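# Mark working duct dampers green using their status sliders

## Task

There are four duct dampers. In some of them, turning the handle fails to close the blade completely, and this cannot be seen. For each damper whose handle does close its blade fully, slide its status slider's cover fully to the other end so the slider shows green. Every faulty damper's slider must still show red. Each damper must end up upright and behind its own slider.

## Robot and tools

Robot: two arms, left_arm and right_arm. left_arm carries a five-finger left hand, right_arm a right hand; the left hand mirrors the right one. Base positions in the scene frame are left_arm (+0.035, +0.289, +0.044) m, quat_wxyz (+1.000, 0, 0, -0.009), and right_arm (+0.005, -0.253, +0.047) m, quat_wxyz (+1.000, 0, 0, -0.022). A post stands behind the arms and a camera stand sits between them, just behind the bases; neither moves.

Frames: the scene frame has its origin at table-top height, midway between the nominal bases, +z up, +x out over the table, and left_arm toward +y. Image sides do not follow the arm names. Hand positions, velocities and targets in results are given in each arm's own base frame. Motion offsets are taken along the axes of that arm's current Hand target. The hand point sits 0.05 m in front of the palm and 0.15 m out from the wrist face. Its +z runs along the straight fingers, +y out of the palm, and +x across the palm away from the thumb on the right hand, toward the thumb on the left. Straight fingers extend 0.06 to 0.07 m past the point, with their centre lines 0.06 m behind it along -y. A bracket on the little-finger side of the wrist can strike objects.

The row: every motion command is one row of 28 numbers, each in [-1, 1], always covering both arms. Left arm first: dx, dy, dz, rx, ry, rz, then little, ring, middle, index, thumb_bend, thumb_turn, force_limit, speed. Then the right arm in the same order. The six pose numbers are an offset, not a pose: a displacement from the Hand target as it stood when the action or move began, along that target's axes. 1.0 equals 0.6 m for dx, dy, dz and 180 degrees for the rotation vector rx, ry, rz. Six zeros asks nothing new of that arm. Finger numbers are absolute targets: -1 open or straight, +1 curled. thumb_turn -1 puts the thumb beside the palm, +1 opposite the fingers. force_limit runs linearly from about 0 N at -1 to 10 N at +1 (15 N for the two thumb motors). speed runs from near zero at -1 to full at +0.48 and above. No hand number means no change: to keep a hand as it is, resend the eight numbers last executed for it; if none has been sent yet, use its hand_measured six plus hand_force_limit and hand_speed.

Tools:
- execute_actions(actions, cameras): actions is a list of up to 15 actions; each action is a table of up to 15 rows, one per 1/30 s step, with a short table repeating its last row to step 15. All rows in one action count from that action's starting Hand target, so repeating an offset keeps moving the arm. Images come back only for an empty list or when cameras names them.
- move(target, speed, blend, blocking, cameras): drives each hand point in a straight line toward one row or a list of up to 15 rows, all offsets measured from the same starting Hand targets. speed is the path's top speed in m/s, 0.002 to 4.3 (default 0.25), with turns up to twice that in rad/s. blend, in metres, rounds corners of a list; 0 stops at each target. Paths do not avoid obstacles or the other arm and stop after 10 s. Finger numbers of the first target are sent at once; later ones on arrival. blocking=false returns after about 0.5 s while the move continues.
- wait(seconds): lets the scene run, 0 to 3600 s, sending nothing new.
- stop(): brakes a running move.
- zoom_image(camera, region): enlarges [x0, y0, x1, y1] pixels of the newest image from cam_high, cam_left_wrist or cam_right_wrist, at most 504 by 504.
- show_instructions(): shows the reference images.
- finished_scene(scene): ends the scene permanently.

Results: end_effector_position (m) and end_effector_quat_wxyz in the base frame; Hand target, the last commanded pose after clipping, from which next offsets count; joint positions, velocities and torques; hand_measured, hand_stopped_by (moving, target, force, stalled, fault) and hand_load_n, each six values in motor order. A move adds a move: line such as done, off_target, moving, held or fault, plus limits=paced or limits=held. Hands often rest 1 to 3 cm (sometimes 5 cm) short of the command, mostly low, without any contact; a repeated execute_actions call asks again, otherwise send the remaining distance. Orientation commands are clipped to 40 degrees from the measured one each step. A MOTOR HOT line warns of heating; at 100 °C the arm drops for 30 to 60 s. Cameras are 896x504.

Things to avoid: dropping or knocking anything off the table, letting go of moving parts, slams, hitting fixed or heavy objects, pressing hard against things that cannot move, letting the two hands or arms touch or press together, and loading fingers heavily. An arm blocked by contact keeps pushing until commanded back past its hand point. Close fingers slowly (speed -0.94 or lower) for a gentle grip. Avoid holding an arm stretched or straining toward an unreachable pose for long, as motors heat.

Each tool is called by a JSON object that holds its "fn" and its "kwargs".

Reference images:

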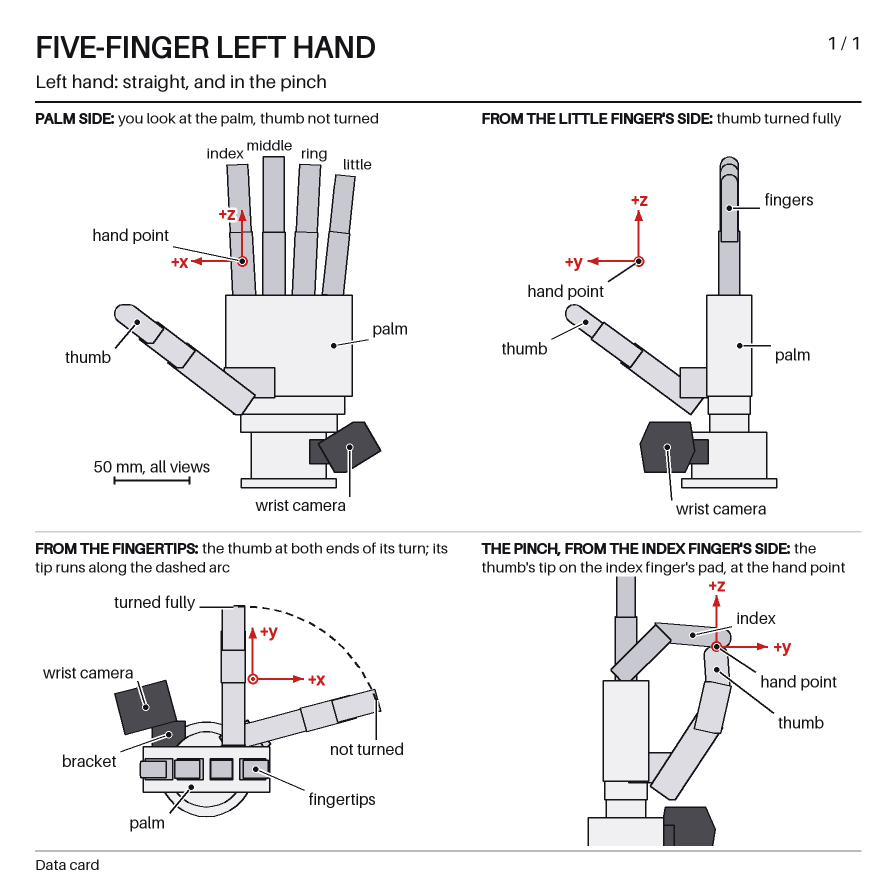

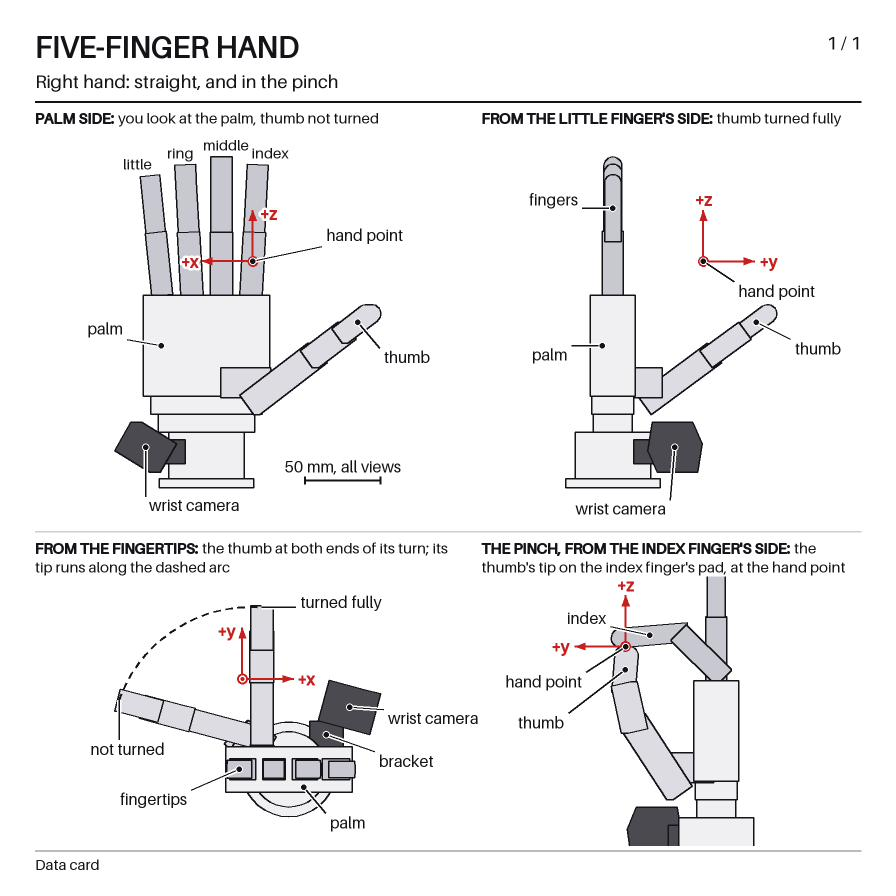

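## Session

{"fn": "execute_actions", "kwargs": {"actions": []}}

Scene clock: 0.00 s.
left_arm: end_effector_position=(+0.5223, +0.2068, +0.3154) hand_measured=(-1.000, -1.000, -1.000, -1.000, -1.000, -1.000) hand_load_n=(+0.0, +0.0, +0.0, +0.0, +0.0, +0.0) hand_stopped_by=(target, target, target, target, target, target) hand_force_limit=0.00 hand_speed=-0.80 end_effector_quat_wxyz=(+0.663, +0.217, +0.708, -0.108) | right_arm: end_effector_position=(+0.4083, -0.2508, +0.0665) hand_measured=(-1.000, -1.000, -1.000, -1.000, -1.000, -1.000) hand_load_n=(+0.0, +0.0, +0.0, +0.0, +0.0, +0.0) hand_stopped_by=(target, target, target, target, target, target) hand_force_limit=0.00 hand_speed=-0.80 end_effector_quat_wxyz=(+0.068, +0.436, +0.873, +0.207)
Joint positions: left_arm=[0.629 1.26 0.885 0.17 1.078 1.888] | right_arm=[-0.834 1.63 1.043 -1.01 -0.438 1.657]
Joint velocities: within noise
Joint torques (N m): no reading
Heat: left arm: hottest shoulder 31 °C; right arm: hottest shoulder 36 °C.
Hand target: left_arm +0.5257, +0.2093, +0.3245; +0.667, +0.221, +0.704, -0.103 | right_arm +0.4131, -0.2561, +0.0715; +0.074, +0.434, +0.874, +0.204

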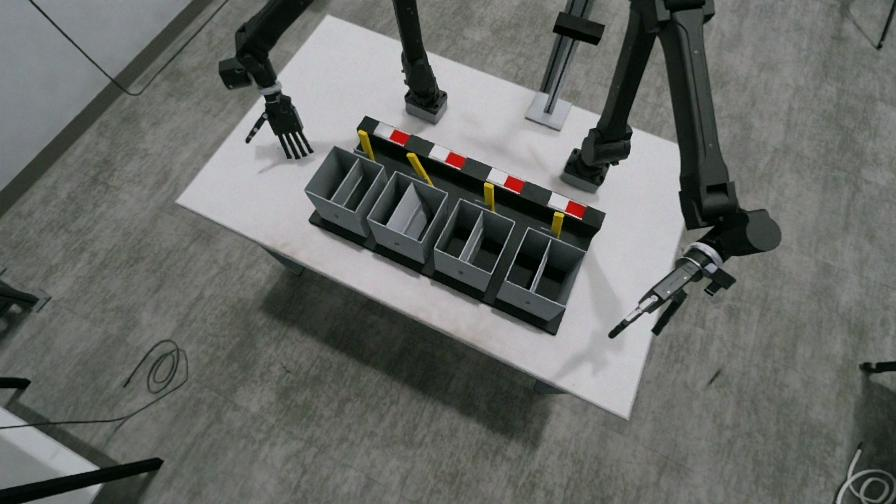

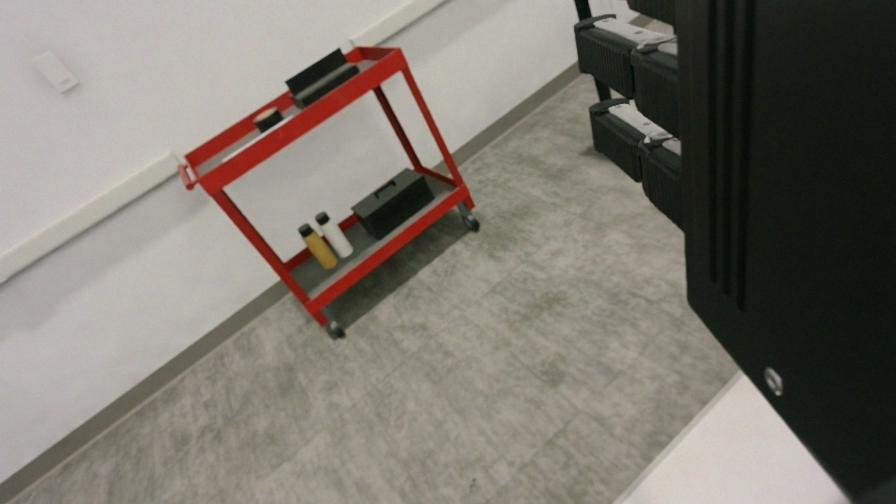

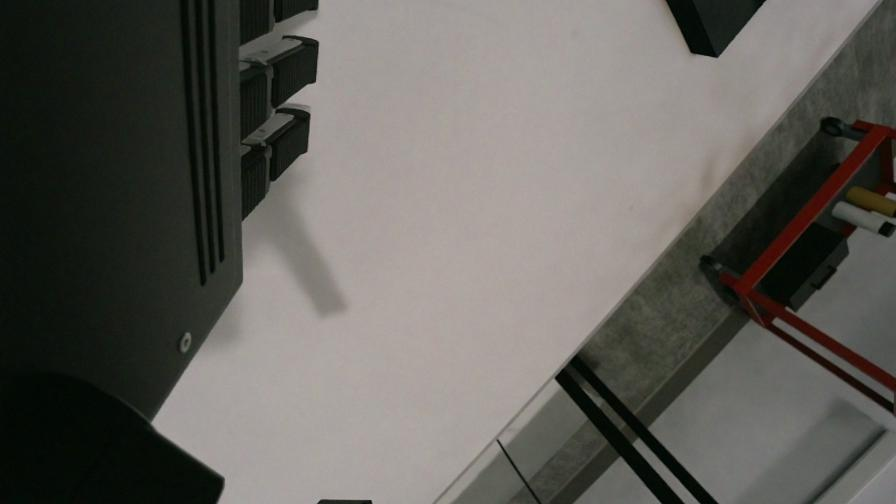

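{"fn": "zoom_image", "kwargs": {"camera": "cam_high", "region": [290, 100, 470, 280]}}

{"fn": "zoom_image", "kwargs": {"camera": "cam_high", "region": [430, 160, 620, 350]}}

Scaled by 2.800.

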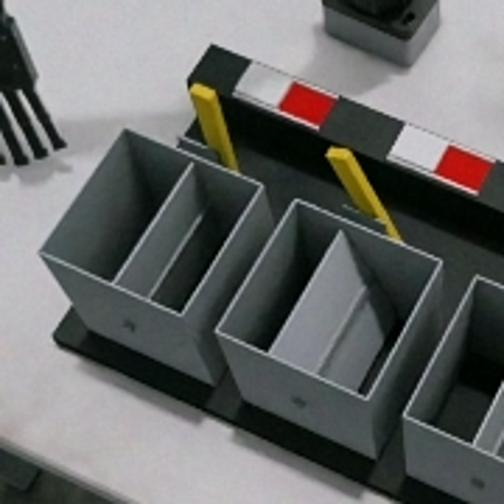

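Scaled by 2.653.

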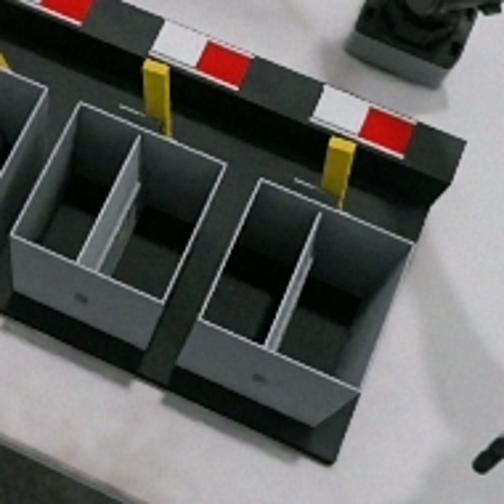

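{"fn": "zoom_image", "kwargs": {"camera": "cam_high", "region": [350, 110, 450, 200]}}

{"fn": "zoom_image", "kwargs": {"camera": "cam_high", "region": [460, 160, 620, 260]}}

Scaled by 5.040.

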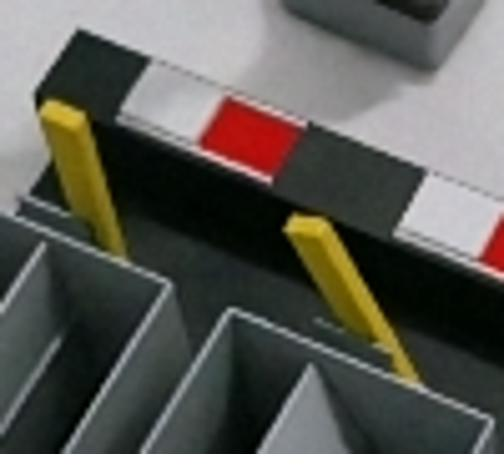

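Scaled by 3.150.

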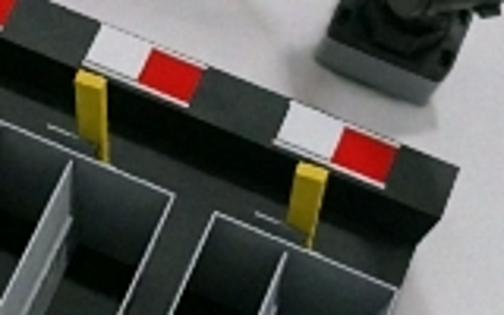

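{"fn": "zoom_image", "kwargs": {"camera": "cam_high", "region": [540, 0, 792, 250]}}

{"fn": "zoom_image", "kwargs": {"camera": "cam_high", "region": [290, 0, 490, 160]}}

{"fn": "zoom_image", "kwargs": {"camera": "cam_high", "region": [600, 230, 760, 350]}}

Scaled by 2.000.

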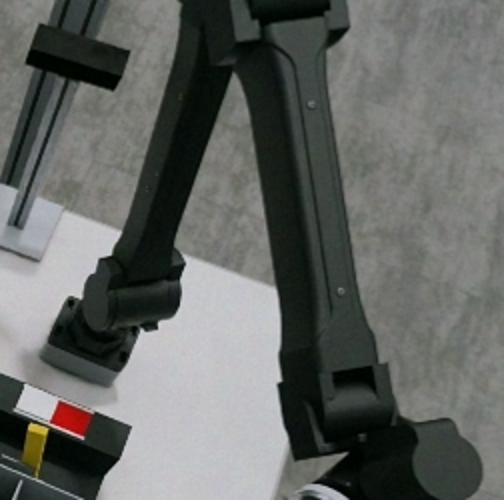

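Scaled by 2.520.

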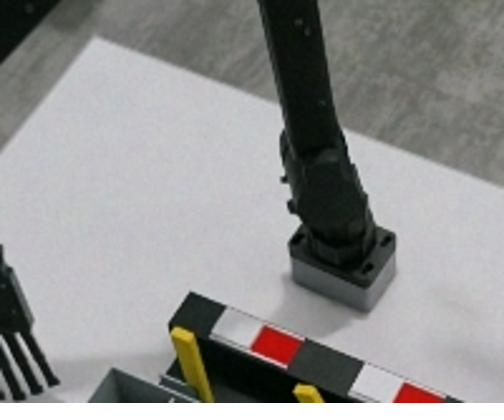

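Scaled by 3.150.

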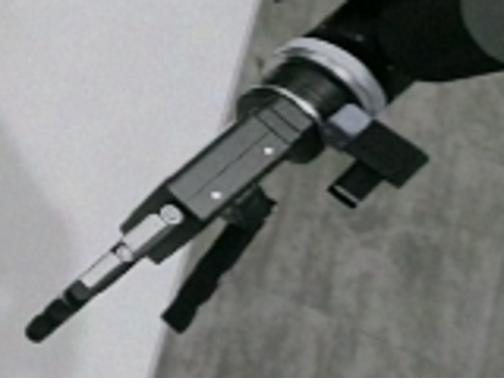

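{"fn": "move", "kwargs": {"target": [[0,0,0,0,0,0,-1,-1,-1,-1,-1,-1,0,-0.8,0.0206,0.1823,-0.392,0,0,0,1,1,1,-1,-1,1,0,0],[0,0,0,0,0,0,-1,-1,-1,-1,-1,-1,0,-0.8,0.5267,0.1150,-0.3939,0.0743,0.1686,-0.7904,1,1,1,-1,-1,1,0,0]], "speed": 0.25, "blend": 0.05, "cameras": ["all"]}}

Scene clock: 189.20 s.
left_arm: end_effector_position=(+0.5223, +0.2068, +0.3154) hand_measured=(-1.000, -1.000, -1.000, -1.000, -1.000, -1.000) hand_load_n=(+0.0, +0.0, +0.0, +0.0, +0.0, +0.0) hand_stopped_by=(target, target, target, target, target, target) hand_force_limit=0.00 hand_speed=-0.80 end_effector_quat_wxyz=(+0.663, +0.217, +0.708, -0.108) | right_arm: end_effector_position=(+0.2027, -0.0404, +0.3316) hand_measured=(+1.000, +1.000, +1.000, -1.000, -1.000, +1.000) hand_load_n=(+0.0, +0.0, +0.0, +0.0, -0.5, +0.0) hand_stopped_by=(target, target, target, target, target, target) hand_force_limit=0.00 hand_speed=0.00 end_effector_quat_wxyz=(-0.059, +0.711, -0.694, +0.093)
Joint positions: left_arm=[0.629 1.26 0.885 0.17 1.078 1.888] | right_arm=[-0.266 0.941 1.291 -1.7 -0.012 -0.288]
Joint torques (N m): left_arm=[0.44 -10.64 9.54 1.25 0.13 0.04] | right_arm=[1.61 -4.54 8.53 0.35 0.06 -0.11]
Heat: left arm: hottest elbow 32 °C; right arm: hottest shoulder 38 °C.
Hand target: left_arm +0.5257, +0.2093, +0.3245; +0.667, +0.221, +0.704, -0.103 | right_arm +0.1975, -0.0384, +0.3295; +0.000, +0.722, -0.692, +0.000
Off the commanded pose: left_arm 0.010 m, 1 deg | right_arm 0.006 m, 13 deg.
joint sent to its limit (right arm) — joint 4 (wrist pitch), lower limit. The joint targets are off in orientation, not in position.
move: off_target (right_arm)

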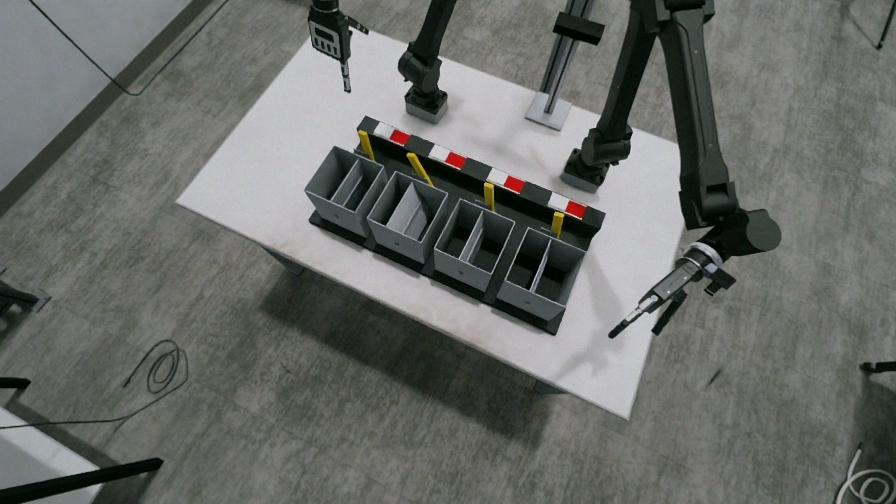

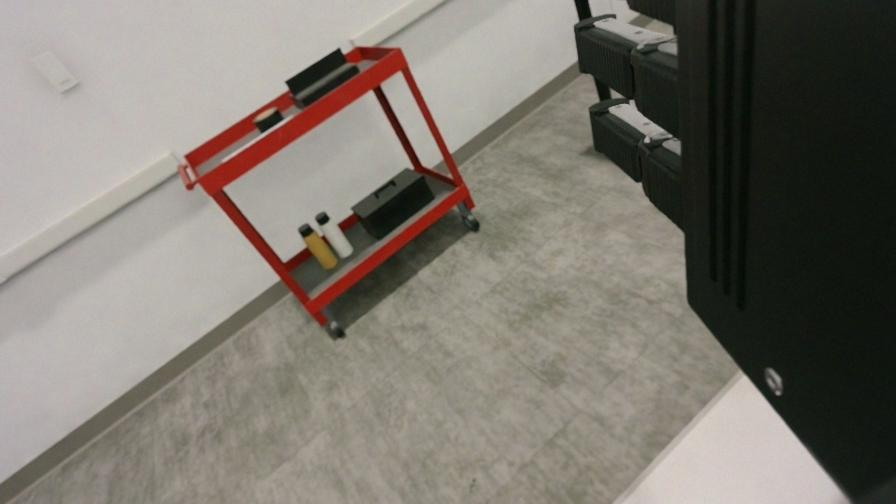

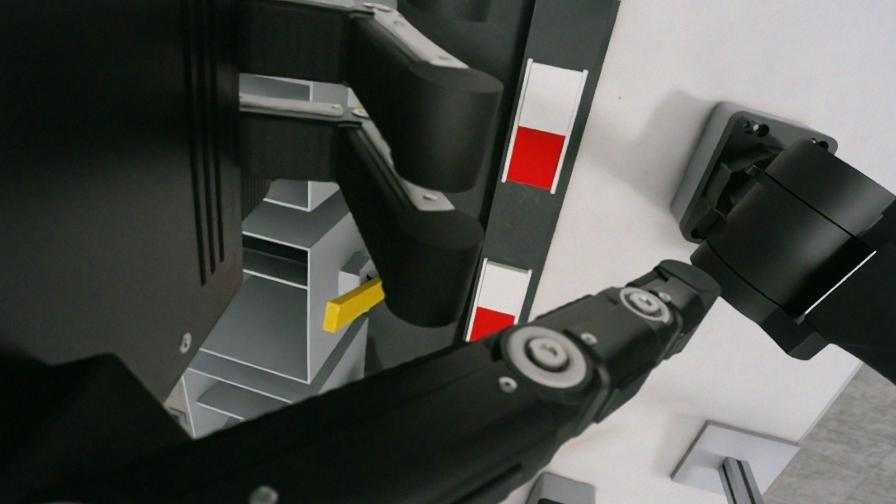

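{"fn": "zoom_image", "kwargs": {"camera": "cam_right_wrist", "region": [460, 40, 620, 360]}}

{"fn": "zoom_image", "kwargs": {"camera": "cam_right_wrist", "region": [180, 170, 420, 440]}}

Scaled by 1.575.

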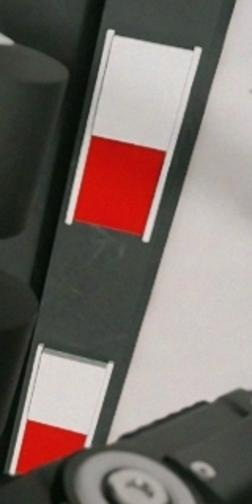

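Scaled by 1.867.

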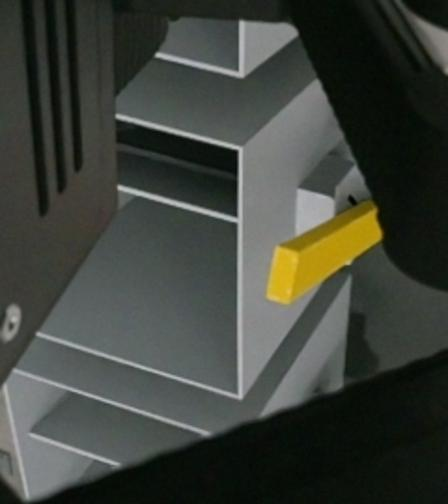

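{"fn": "move", "kwargs": {"target": [0,0,0,0,0,0,-1,-1,-1,-1,-1,-1,0,-0.8,-0.05,-0.0083,0.195,0,0,0,1,1,1,-1,-1,1,0,0], "speed": 0.2, "cameras": ["all"]}}

Scene clock: 237.00 s.
left_arm: end_effector_position=(+0.5223, +0.2068, +0.3154) hand_measured=(-1.000, -1.000, -1.000, -1.000, -1.000, -1.000) hand_load_n=(+0.0, +0.0, +0.0, +0.0, +0.0, +0.0) hand_stopped_by=(target, target, target, target, target, target) hand_force_limit=0.00 hand_speed=-0.80 end_effector_quat_wxyz=(+0.663, +0.217, +0.708, -0.108) | right_arm: end_effector_position=(+0.1994, -0.0104, +0.2141) hand_measured=(+1.000, +1.000, +1.000, -1.000, -1.000, +1.000) hand_load_n=(+0.0, +0.0, +0.0, +0.0, +0.0, +0.0) hand_stopped_by=(target, target, target, target, target, target) hand_force_limit=0.00 hand_speed=0.00 end_effector_quat_wxyz=(+0.002, +0.723, -0.691, -0.003)
Joint positions: left_arm=[0.629 1.26 0.885 0.17 1.078 1.888] | right_arm=[-0.145 1.026 1.006 -1.557 0 -0.19]
Joint torques (N m): left_arm=[0.44 -10.58 9.52 1.25 0.13 0.04] | right_arm=[1.49 -5.95 9.22 0.44 -0.02 0.13]
Heat: left arm: hottest elbow 33 °C; right arm: hottest shoulder 35 °C.
Hand target: left_arm +0.5257, +0.2093, +0.3245; +0.667, +0.221, +0.704, -0.103 | right_arm +0.2014, -0.0082, +0.2126; +0.000, +0.722, -0.692, +0.000
Off the commanded pose: left_arm 0.010 m, 1 deg | right_arm 0.003 m, 0 deg.
move: done

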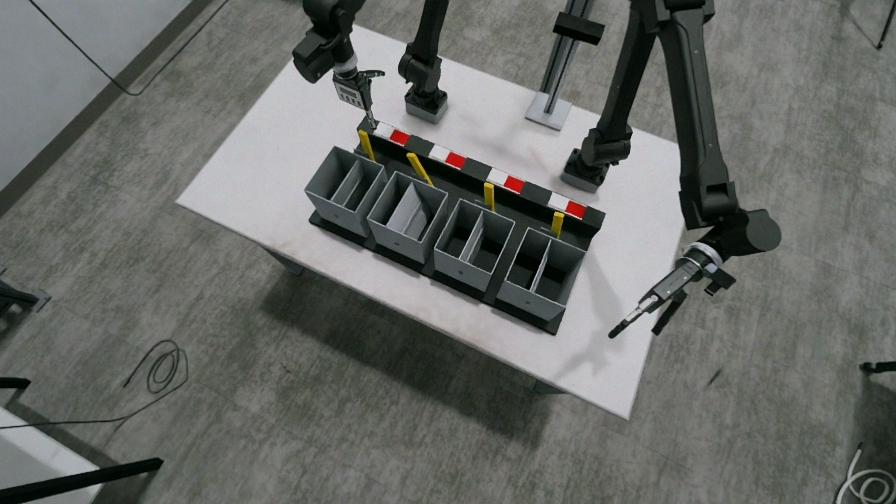

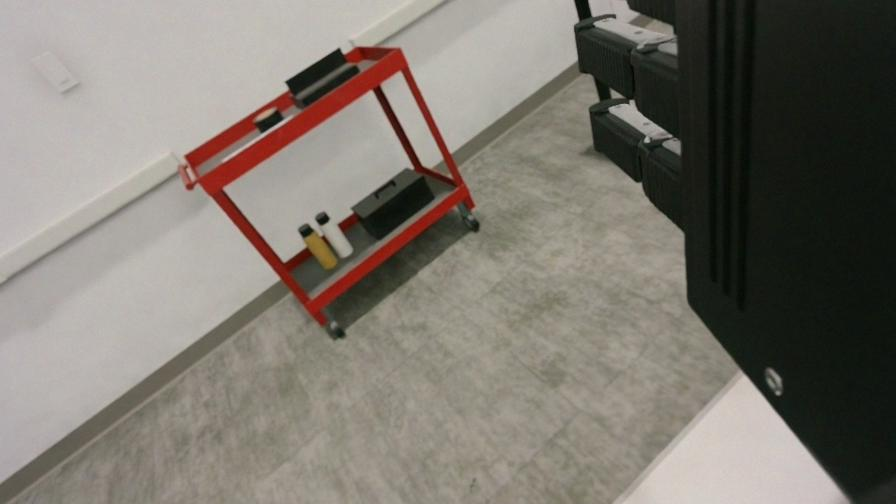

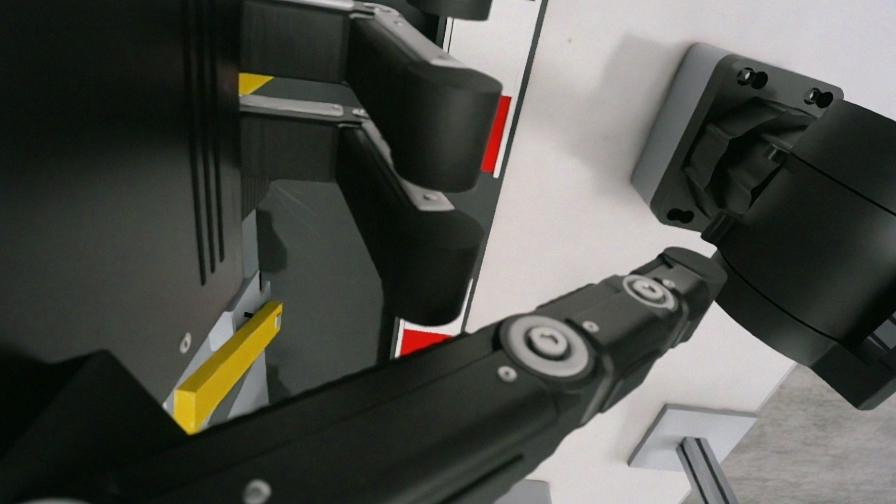

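{"fn": "zoom_image", "kwargs": {"camera": "cam_high", "region": [300, 60, 440, 200]}}

{"fn": "zoom_image", "kwargs": {"camera": "cam_right_wrist", "region": [150, 180, 450, 460]}}

Scaled by 3.600.

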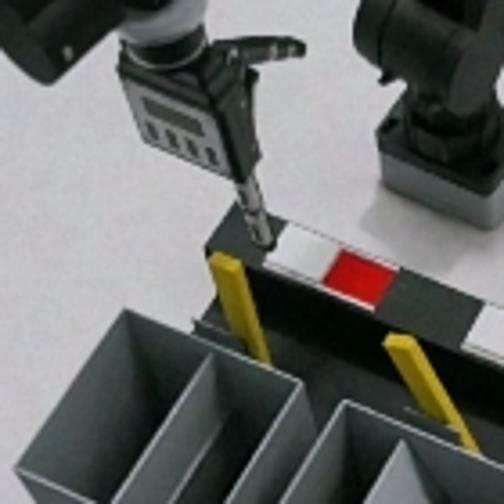

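Scaled by 1.680.

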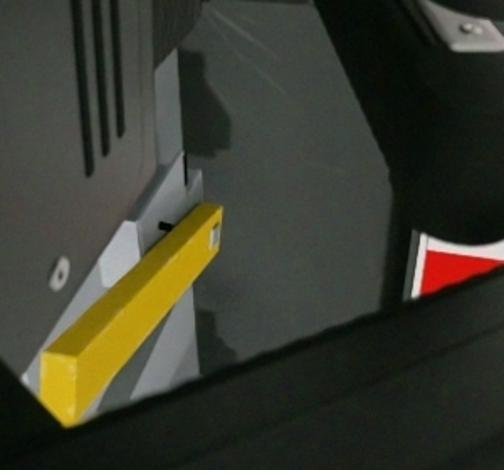

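{"fn": "move", "kwargs": {"target": [[0,0,0,0,0,0,-1,-1,-1,-1,-1,-1,0,-0.8,0,0,-0.1167,0,0,0,1,1,1,-1,-1,1,0,0],[0,0,0,0,0,0,-1,-1,-1,-1,-1,-1,0,-0.8,0.055,-0.075,-0.1167,0,0,-0.5,1,-1,-1,-1,-1,-1,0,0]], "speed": 0.25, "cameras": ["all"]}}

Scene clock: 352.07 s.
left_arm: end_effector_position=(+0.5223, +0.2068, +0.3154) hand_measured=(-1.000, -1.000, -1.000, -1.000, -1.000, -1.000) hand_load_n=(+0.0, +0.0, +0.0, +0.0, +0.0, +0.0) hand_stopped_by=(target, target, target, target, target, target) hand_force_limit=0.00 hand_speed=-0.80 end_effector_quat_wxyz=(+0.663, +0.217, +0.708, -0.108) | right_arm: end_effector_position=(+0.2438, -0.0409, +0.2704) hand_measured=(+1.000, -1.000, -1.000, -1.000, -1.000, -1.000) hand_load_n=(+0.0, +0.0, +0.0, +0.0, +0.0, +0.0) hand_stopped_by=(target, target, target, target, target, target) hand_force_limit=0.00 hand_speed=0.00 end_effector_quat_wxyz=(+0.002, +1.000, +0.012, -0.009)
Joint positions: left_arm=[0.629 1.26 0.885 0.17 1.078 1.888] | right_arm=[0.077 1.068 1.18 -1.7 0.003 -1.519]
Joint torques (N m): left_arm=[0.38 -10.64 9.54 1.26 0.13 0.04] | right_arm=[1.73 -7.24 11.9 -0.03 -0.07 -0.1]
Heat: left arm: hottest elbow 33 °C; right arm: hottest elbow 36 °C.
Hand target: left_arm +0.5257, +0.2093, +0.3245; +0.667, +0.221, +0.704, -0.103 | right_arm +0.2476, -0.0393, +0.2826; +0.000, +1.000, +0.021, +0.000
Off the commanded pose: left_arm 0.010 m, 1 deg | right_arm 0.013 m, 1 deg.
joint sent to its limit (right arm) — joint 4 (wrist pitch), lower limit. The joint targets still meet the commanded pose.
move: off_target (right_arm); target 2's new numbers were sent with right_arm's hand 0.013 m and 1 deg from that target

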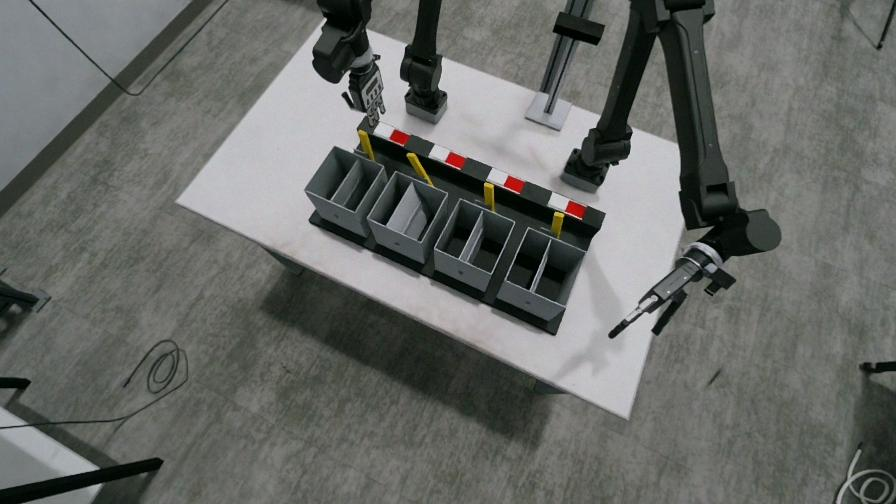

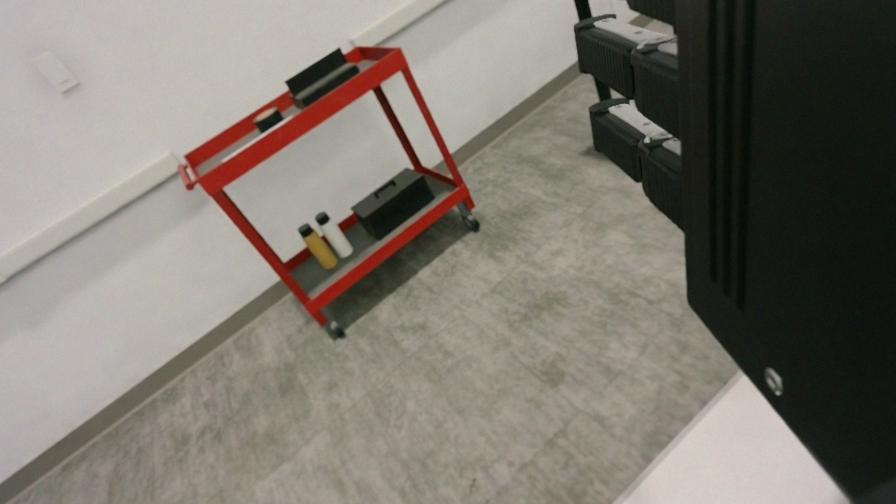

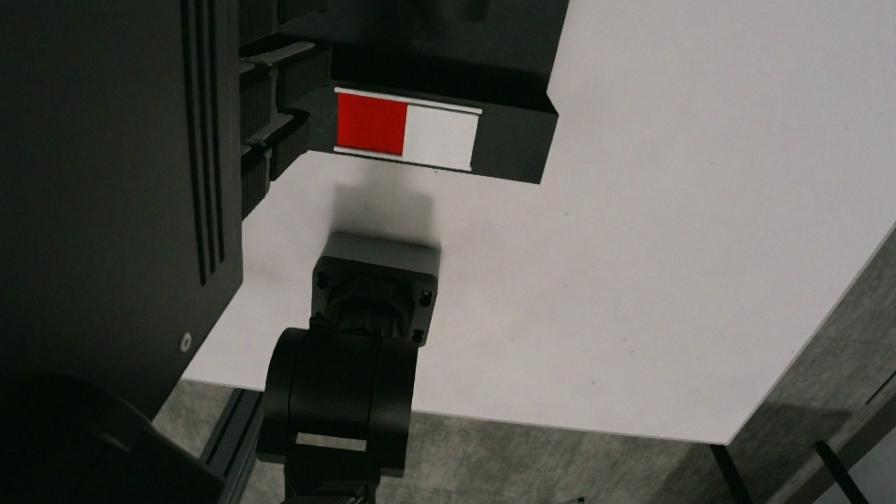

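{"fn": "zoom_image", "kwargs": {"camera": "cam_high", "region": [320, 50, 440, 170]}}

Scaled by 4.200.

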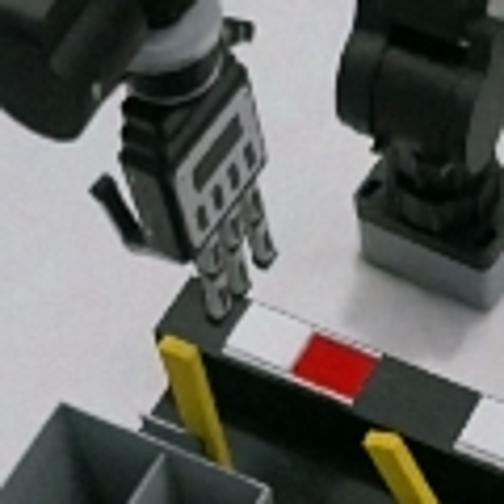

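{"fn": "move", "kwargs": {"target": [0,0,0,0,0,0,-1,-1,-1,-1,-1,-1,0,-0.8,0,-0.02,0.1693,0,0,0,1,-1,-1,-1,-1,-1,0,0], "speed": 0.15, "cameras": ["cam_high"]}}

{"fn": "zoom_image", "kwargs": {"camera": "cam_high", "region": [320, 80, 440, 200]}}

Scene clock: 374.07 s.
left_arm: end_effector_position=(+0.5223, +0.2068, +0.3154) hand_measured=(-1.000, -1.000, -1.000, -1.000, -1.000, -1.000) hand_load_n=(+0.0, +0.0, +0.0, +0.0, +0.0, +0.0) hand_stopped_by=(target, target, target, target, target, target) hand_force_limit=0.00 hand_speed=-0.80 end_effector_quat_wxyz=(+0.663, +0.217, +0.708, -0.108) | right_arm: end_effector_position=(+0.2462, -0.0303, +0.1883) hand_measured=(+1.000, -1.000, -1.000, -1.000, -1.000, -1.000) hand_load_n=(+0.0, +0.0, +0.0, +0.0, +0.0, +0.0) hand_stopped_by=(target, target, target, target, target, target) hand_force_limit=0.00 hand_speed=0.00 end_effector_quat_wxyz=(+0.000, +1.000, +0.020, +0.002)
Joint positions: left_arm=[0.629 1.26 0.885 0.17 1.078 1.888] | right_arm=[0.116 1.057 0.96 -1.469 0.001 -1.496]
Joint torques (N m): left_arm=[0.44 -10.64 9.54 1.25 0.13 0.04] | right_arm=[1.38 -5.83 8.29 0.83 -0.02 0.13]
Heat: left arm: hottest elbow 34 °C; right arm: hottest elbow 38 °C.
Hand target: left_arm +0.5257, +0.2093, +0.3245; +0.667, +0.221, +0.704, -0.103 | right_arm +0.2473, -0.0273, +0.1811; +0.000, +1.000, +0.021, +0.000
Off the commanded pose: left_arm 0.010 m, 1 deg | right_arm 0.008 m, 0 deg.
move: done

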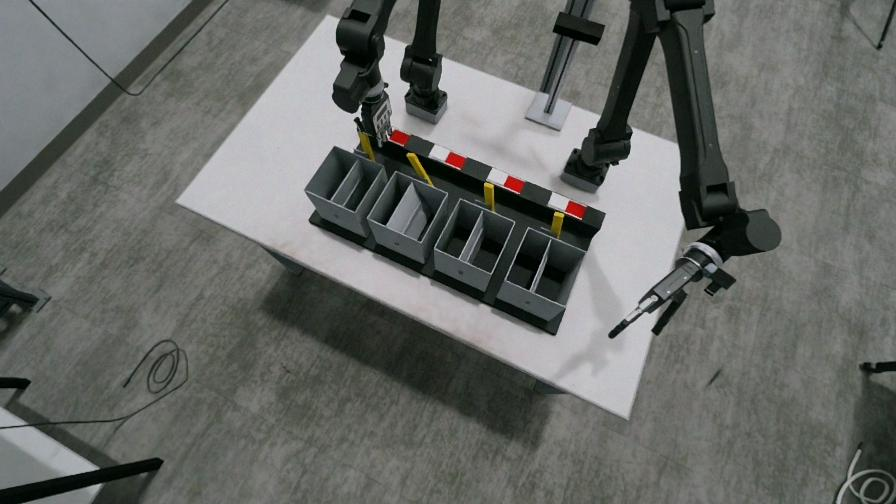

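Scaled by 4.200.

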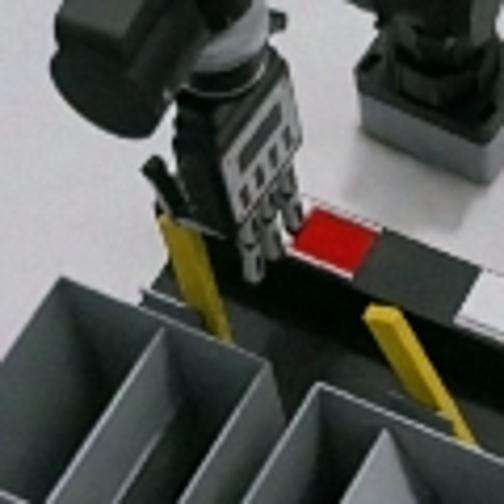

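{"fn": "move", "kwargs": {"target": [[0,0,0,0,0,0,-1,-1,-1,-1,-1,-1,0,-0.8,-0.02,0,0,0,0,0,-1,-1,-1,-1,-1,-1,0,0],[0,0,0,0,0,0,-1,-1,-1,-1,-1,-1,0,-0.8,-0.02,0.0483,0.0033,0,0,0,-1,-1,-1,-1,-1,-1,0,0],[0,0,0,0,0,0,-1,-1,-1,-1,-1,-1,0,-0.8,-0.02,0.0957,0.0022,0,0,0,-1,-1,-1,-1,-1,-1,0,0],[0,0,0,0,0,0,-1,-1,-1,-1,-1,-1,0,-0.8,-0.02,0.1402,0.0173,0,0,0,-1,-1,-1,-1,-1,-1,0,0]], "speed": [0.1,0.06,0.06,0.06], "blend": [0,0.01,0.01,0], "cameras": ["all"]}}

{"fn": "zoom_image", "kwargs": {"camera": "cam_high", "region": [290, 90, 410, 240]}}

Scene clock: 411.00 s.
left_arm: end_effector_position=(+0.5223, +0.2068, +0.3154) hand_measured=(-1.000, -1.000, -1.000, -1.000, -1.000, -1.000) hand_load_n=(+0.0, +0.0, +0.0, +0.0, +0.0, +0.0) hand_stopped_by=(target, target, target, target, target, target) hand_force_limit=0.00 hand_speed=-0.80 end_effector_quat_wxyz=(+0.663, +0.217, +0.708, -0.108) | right_arm: end_effector_position=(+0.2396, -0.1100, +0.1778) hand_measured=(-1.000, -1.000, -1.000, -1.000, -1.000, -1.000) hand_load_n=(+0.0, +0.0, +0.0, +0.0, +0.0, +0.0) hand_stopped_by=(target, target, target, target, target, target) hand_force_limit=0.00 hand_speed=0.00 end_effector_quat_wxyz=(+0.001, +1.000, +0.018, +0.007)
Joint positions: left_arm=[0.629 1.26 0.885 0.17 1.078 1.888] | right_arm=[-0.179 1.043 0.923 -1.438 -0.001 -1.786]
Joint torques (N m): left_arm=[0.44 -10.7 9.54 1.25 0.12 0.04] | right_arm=[0.85 -6.12 8.54 0.54 0.03 -0.1]
Heat: left arm: hottest elbow 34 °C; right arm: hottest elbow 35 °C.
Hand target: left_arm +0.5257, +0.2093, +0.3245; +0.667, +0.221, +0.704, -0.103 | right_arm +0.2387, -0.1119, +0.1706; +0.000, +1.000, +0.021, +0.000
Off the commanded pose: left_arm 0.010 m, 1 deg | right_arm 0.007 m, 1 deg.
move: done

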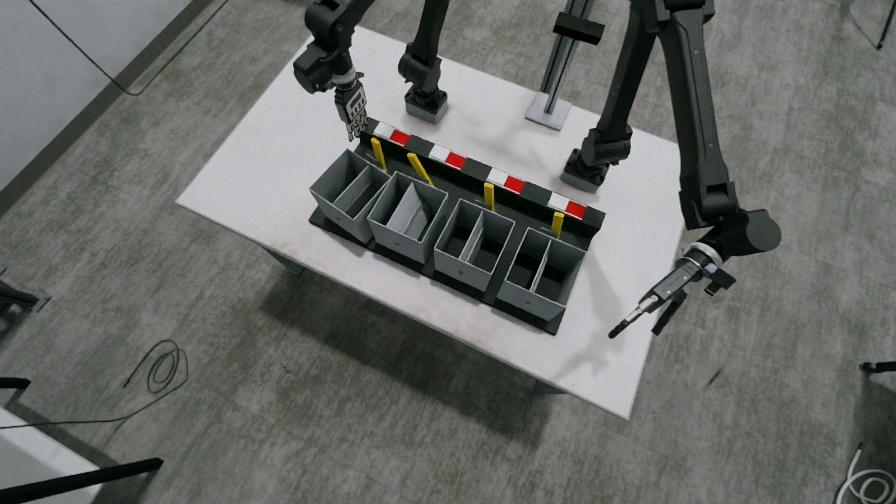

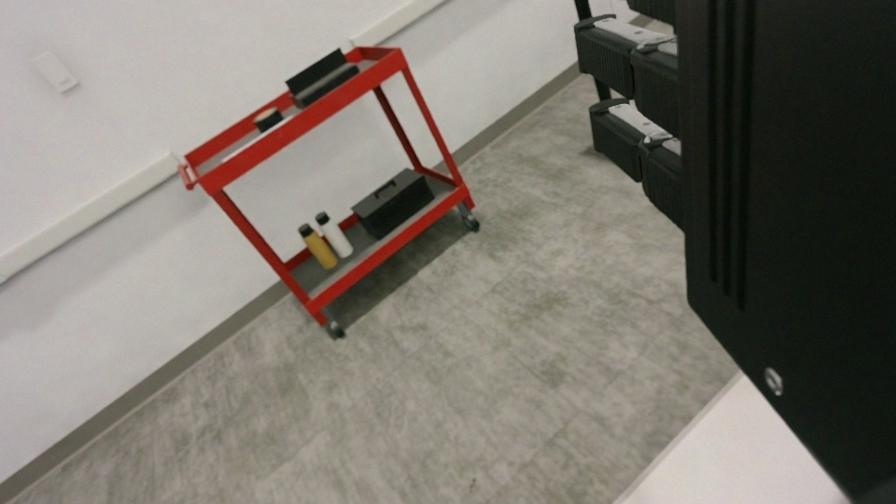

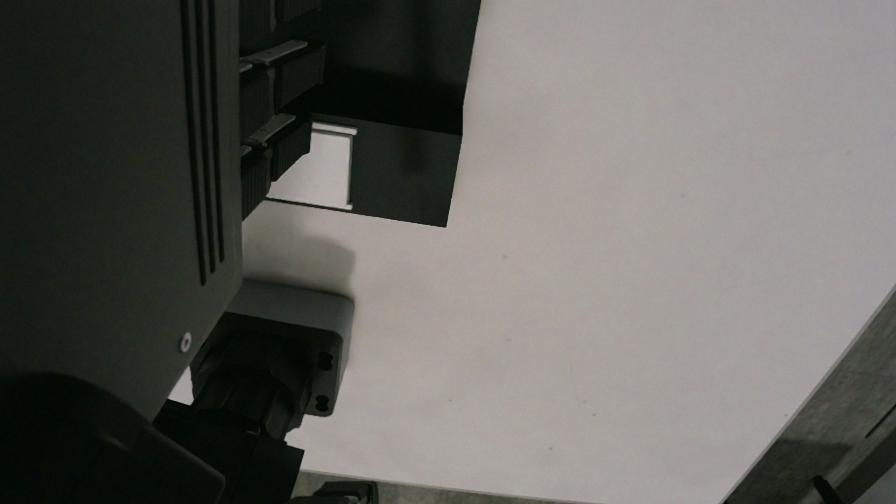

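Scaled by 3.360.

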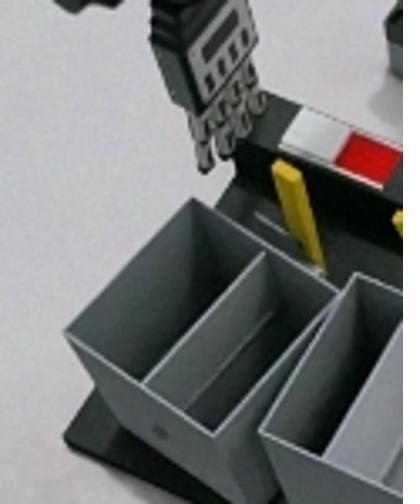

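{"fn": "move", "kwargs": {"target": [[0,0,0,0,0,0,-1,-1,-1,-1,-1,-1,0,-0.8,0,0,-0.1833,0,0,0,-1,-1,-1,-1,-1,-1,0,0],[0,0,0,0,0,0,-1,-1,-1,-1,-1,-1,0,-0.8,0.0083,-0.1983,-0.1833,0,0,0,-1,-1,-1,-1,-1,-1,0,0],[0,0,0,0,0,0,-1,-1,-1,-1,-1,-1,0,-0.8,0.0083,-0.1983,-0.039,0,0,0,-1,-1,-1,-1,-1,-1,0,0]], "speed": [0.2,0.2,0.12], "blend": [0.01,0,0], "cameras": ["cam_high"]}}

{"fn": "zoom_image", "kwargs": {"camera": "cam_high", "region": [290, 90, 450, 240]}}

Scene clock: 471.93 s.
left_arm: end_effector_position=(+0.5223, +0.2068, +0.3154) hand_measured=(-1.000, -1.000, -1.000, -1.000, -1.000, -1.000) hand_load_n=(+0.0, +0.0, +0.0, +0.0, +0.0, +0.0) hand_stopped_by=(target, target, target, target, target, target) hand_force_limit=0.00 hand_speed=-0.80 end_effector_quat_wxyz=(+0.663, +0.217, +0.708, -0.108) | right_arm: end_effector_position=(+0.2382, +0.0058, +0.1978) hand_measured=(-1.000, -1.000, -1.000, -1.000, -1.000, -1.000) hand_load_n=(+0.0, +0.0, +0.0, +0.0, +0.0, +0.0) hand_stopped_by=(target, target, target, target, target, target) hand_force_limit=0.00 hand_speed=0.00 end_effector_quat_wxyz=(-0.001, +1.000, +0.024, +0.001)
Joint positions: left_arm=[0.629 1.26 0.885 0.17 1.078 1.888] | right_arm=[0.248 1.051 0.981 -1.498 -0.002 -1.37]
Joint torques (N m): left_arm=[0.5 -10.64 9.54 1.26 0.13 0.04] | right_arm=[0.5 -5.89 9.06 0.47 0.08 0.12]
Heat: left arm: hottest elbow 34 °C; right arm: hottest elbow 35 °C.
Hand target: left_arm +0.5257, +0.2093, +0.3245; +0.667, +0.221, +0.704, -0.103 | right_arm +0.2386, +0.0072, +0.1941; +0.000, +1.000, +0.021, +0.000
Off the commanded pose: left_arm 0.010 m, 1 deg | right_arm 0.004 m, 0 deg.
move: done

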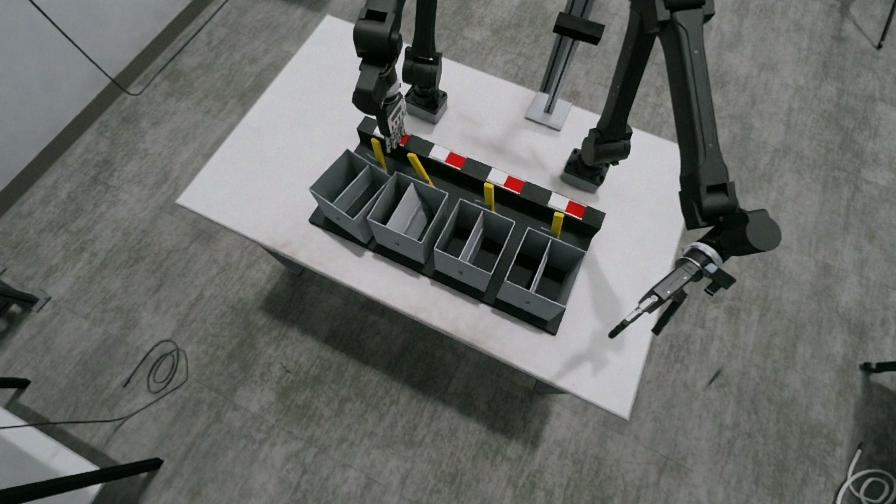

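Scaled by 3.150.

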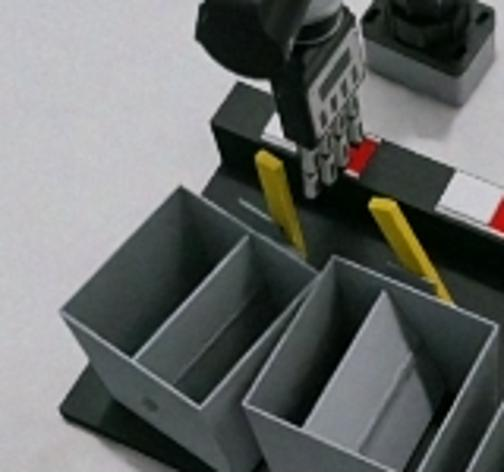

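{"fn": "move", "kwargs": {"target": [[0,0,0,0,0,0,-1,-1,-1,-1,-1,-1,0,-0.8,0,0.0793,0,0,0,0,-1,-1,-1,-1,-1,-1,0,0],[0,0,0,0,0,0,-1,-1,-1,-1,-1,-1,0,-0.8,0,0.1315,0.02,0,0,0,-1,-1,-1,-1,-1,-1,0,0]], "speed": [0.05,0.05], "blend": [0.01,0], "cameras": ["cam_high"]}}

{"fn": "zoom_image", "kwargs": {"camera": "cam_high", "region": [290, 90, 450, 240]}}

Scene clock: 488.03 s.
left_arm: end_effector_position=(+0.5223, +0.2068, +0.3154) hand_measured=(-1.000, -1.000, -1.000, -1.000, -1.000, -1.000) hand_load_n=(+0.0, +0.0, +0.0, +0.0, +0.0, +0.0) hand_stopped_by=(target, target, target, target, target, target) hand_force_limit=0.00 hand_speed=-0.80 end_effector_quat_wxyz=(+0.663, +0.217, +0.708, -0.108) | right_arm: end_effector_position=(+0.2412, -0.0697, +0.1858) hand_measured=(-1.000, -1.000, -1.000, -1.000, -1.000, -1.000) hand_load_n=(+0.0, +0.0, +0.0, +0.0, +0.0, +0.0) hand_stopped_by=(target, target, target, target, target, target) hand_force_limit=0.00 hand_speed=0.00 end_effector_quat_wxyz=(+0.000, +1.000, +0.018, +0.000)
Joint positions: left_arm=[0.629 1.26 0.885 0.17 1.078 1.888] | right_arm=[-0.03 1.044 0.944 -1.471 -0.001 -1.637]
Joint torques (N m): left_arm=[0.44 -10.64 9.54 1.25 0.13 0.04] | right_arm=[-0.15 -6.71 8.65 0.53 0.02 -0.09]
Heat: left arm: hottest elbow 34 °C; right arm: hottest elbow 35 °C.
Hand target: left_arm +0.5257, +0.2093, +0.3245; +0.667, +0.221, +0.704, -0.103 | right_arm +0.2419, -0.0716, +0.1820; +0.000, +1.000, +0.021, +0.000
Off the commanded pose: left_arm 0.010 m, 1 deg | right_arm 0.004 m, 0 deg.
move: done

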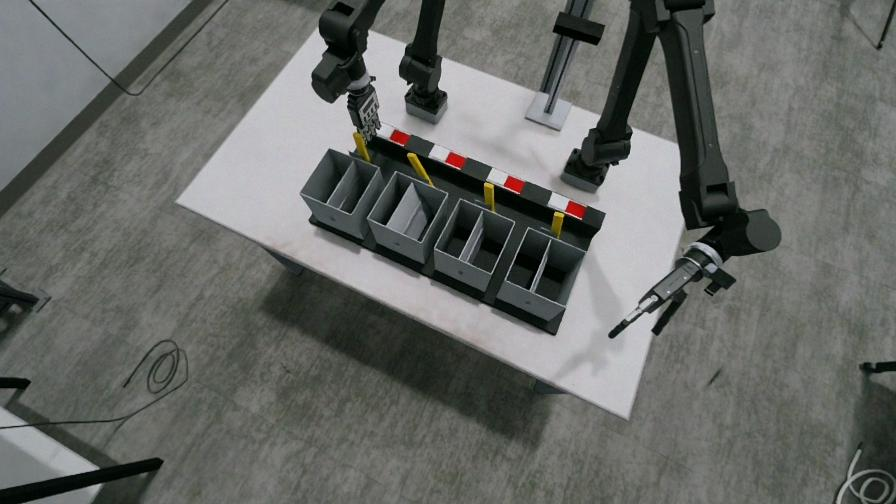

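Scaled by 3.150.

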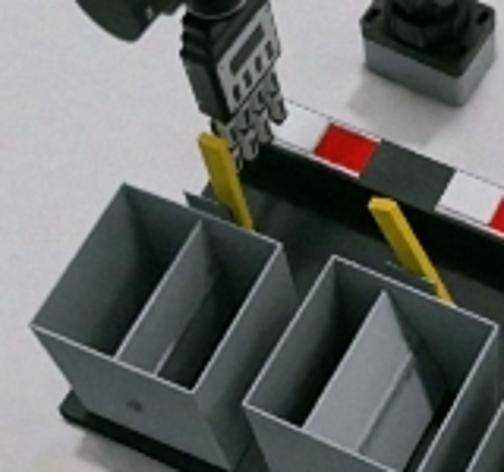

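{"fn": "zoom_image", "kwargs": {"camera": "cam_high", "region": [335, 120, 395, 180]}}

{"fn": "zoom_image", "kwargs": {"camera": "cam_high", "region": [470, 170, 530, 230]}}

Scaled by 8.400.

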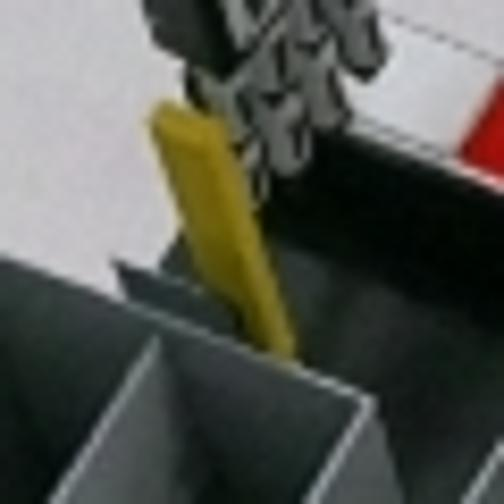

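Scaled by 8.400.

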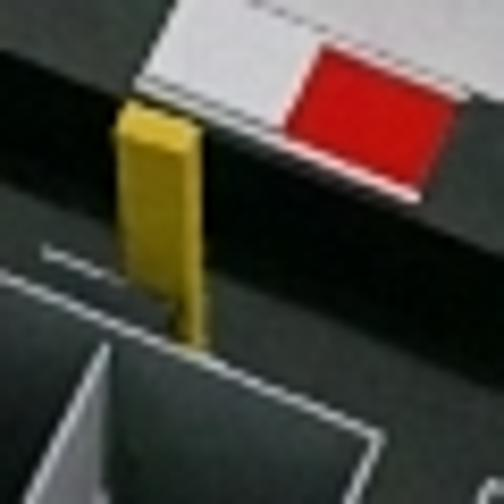

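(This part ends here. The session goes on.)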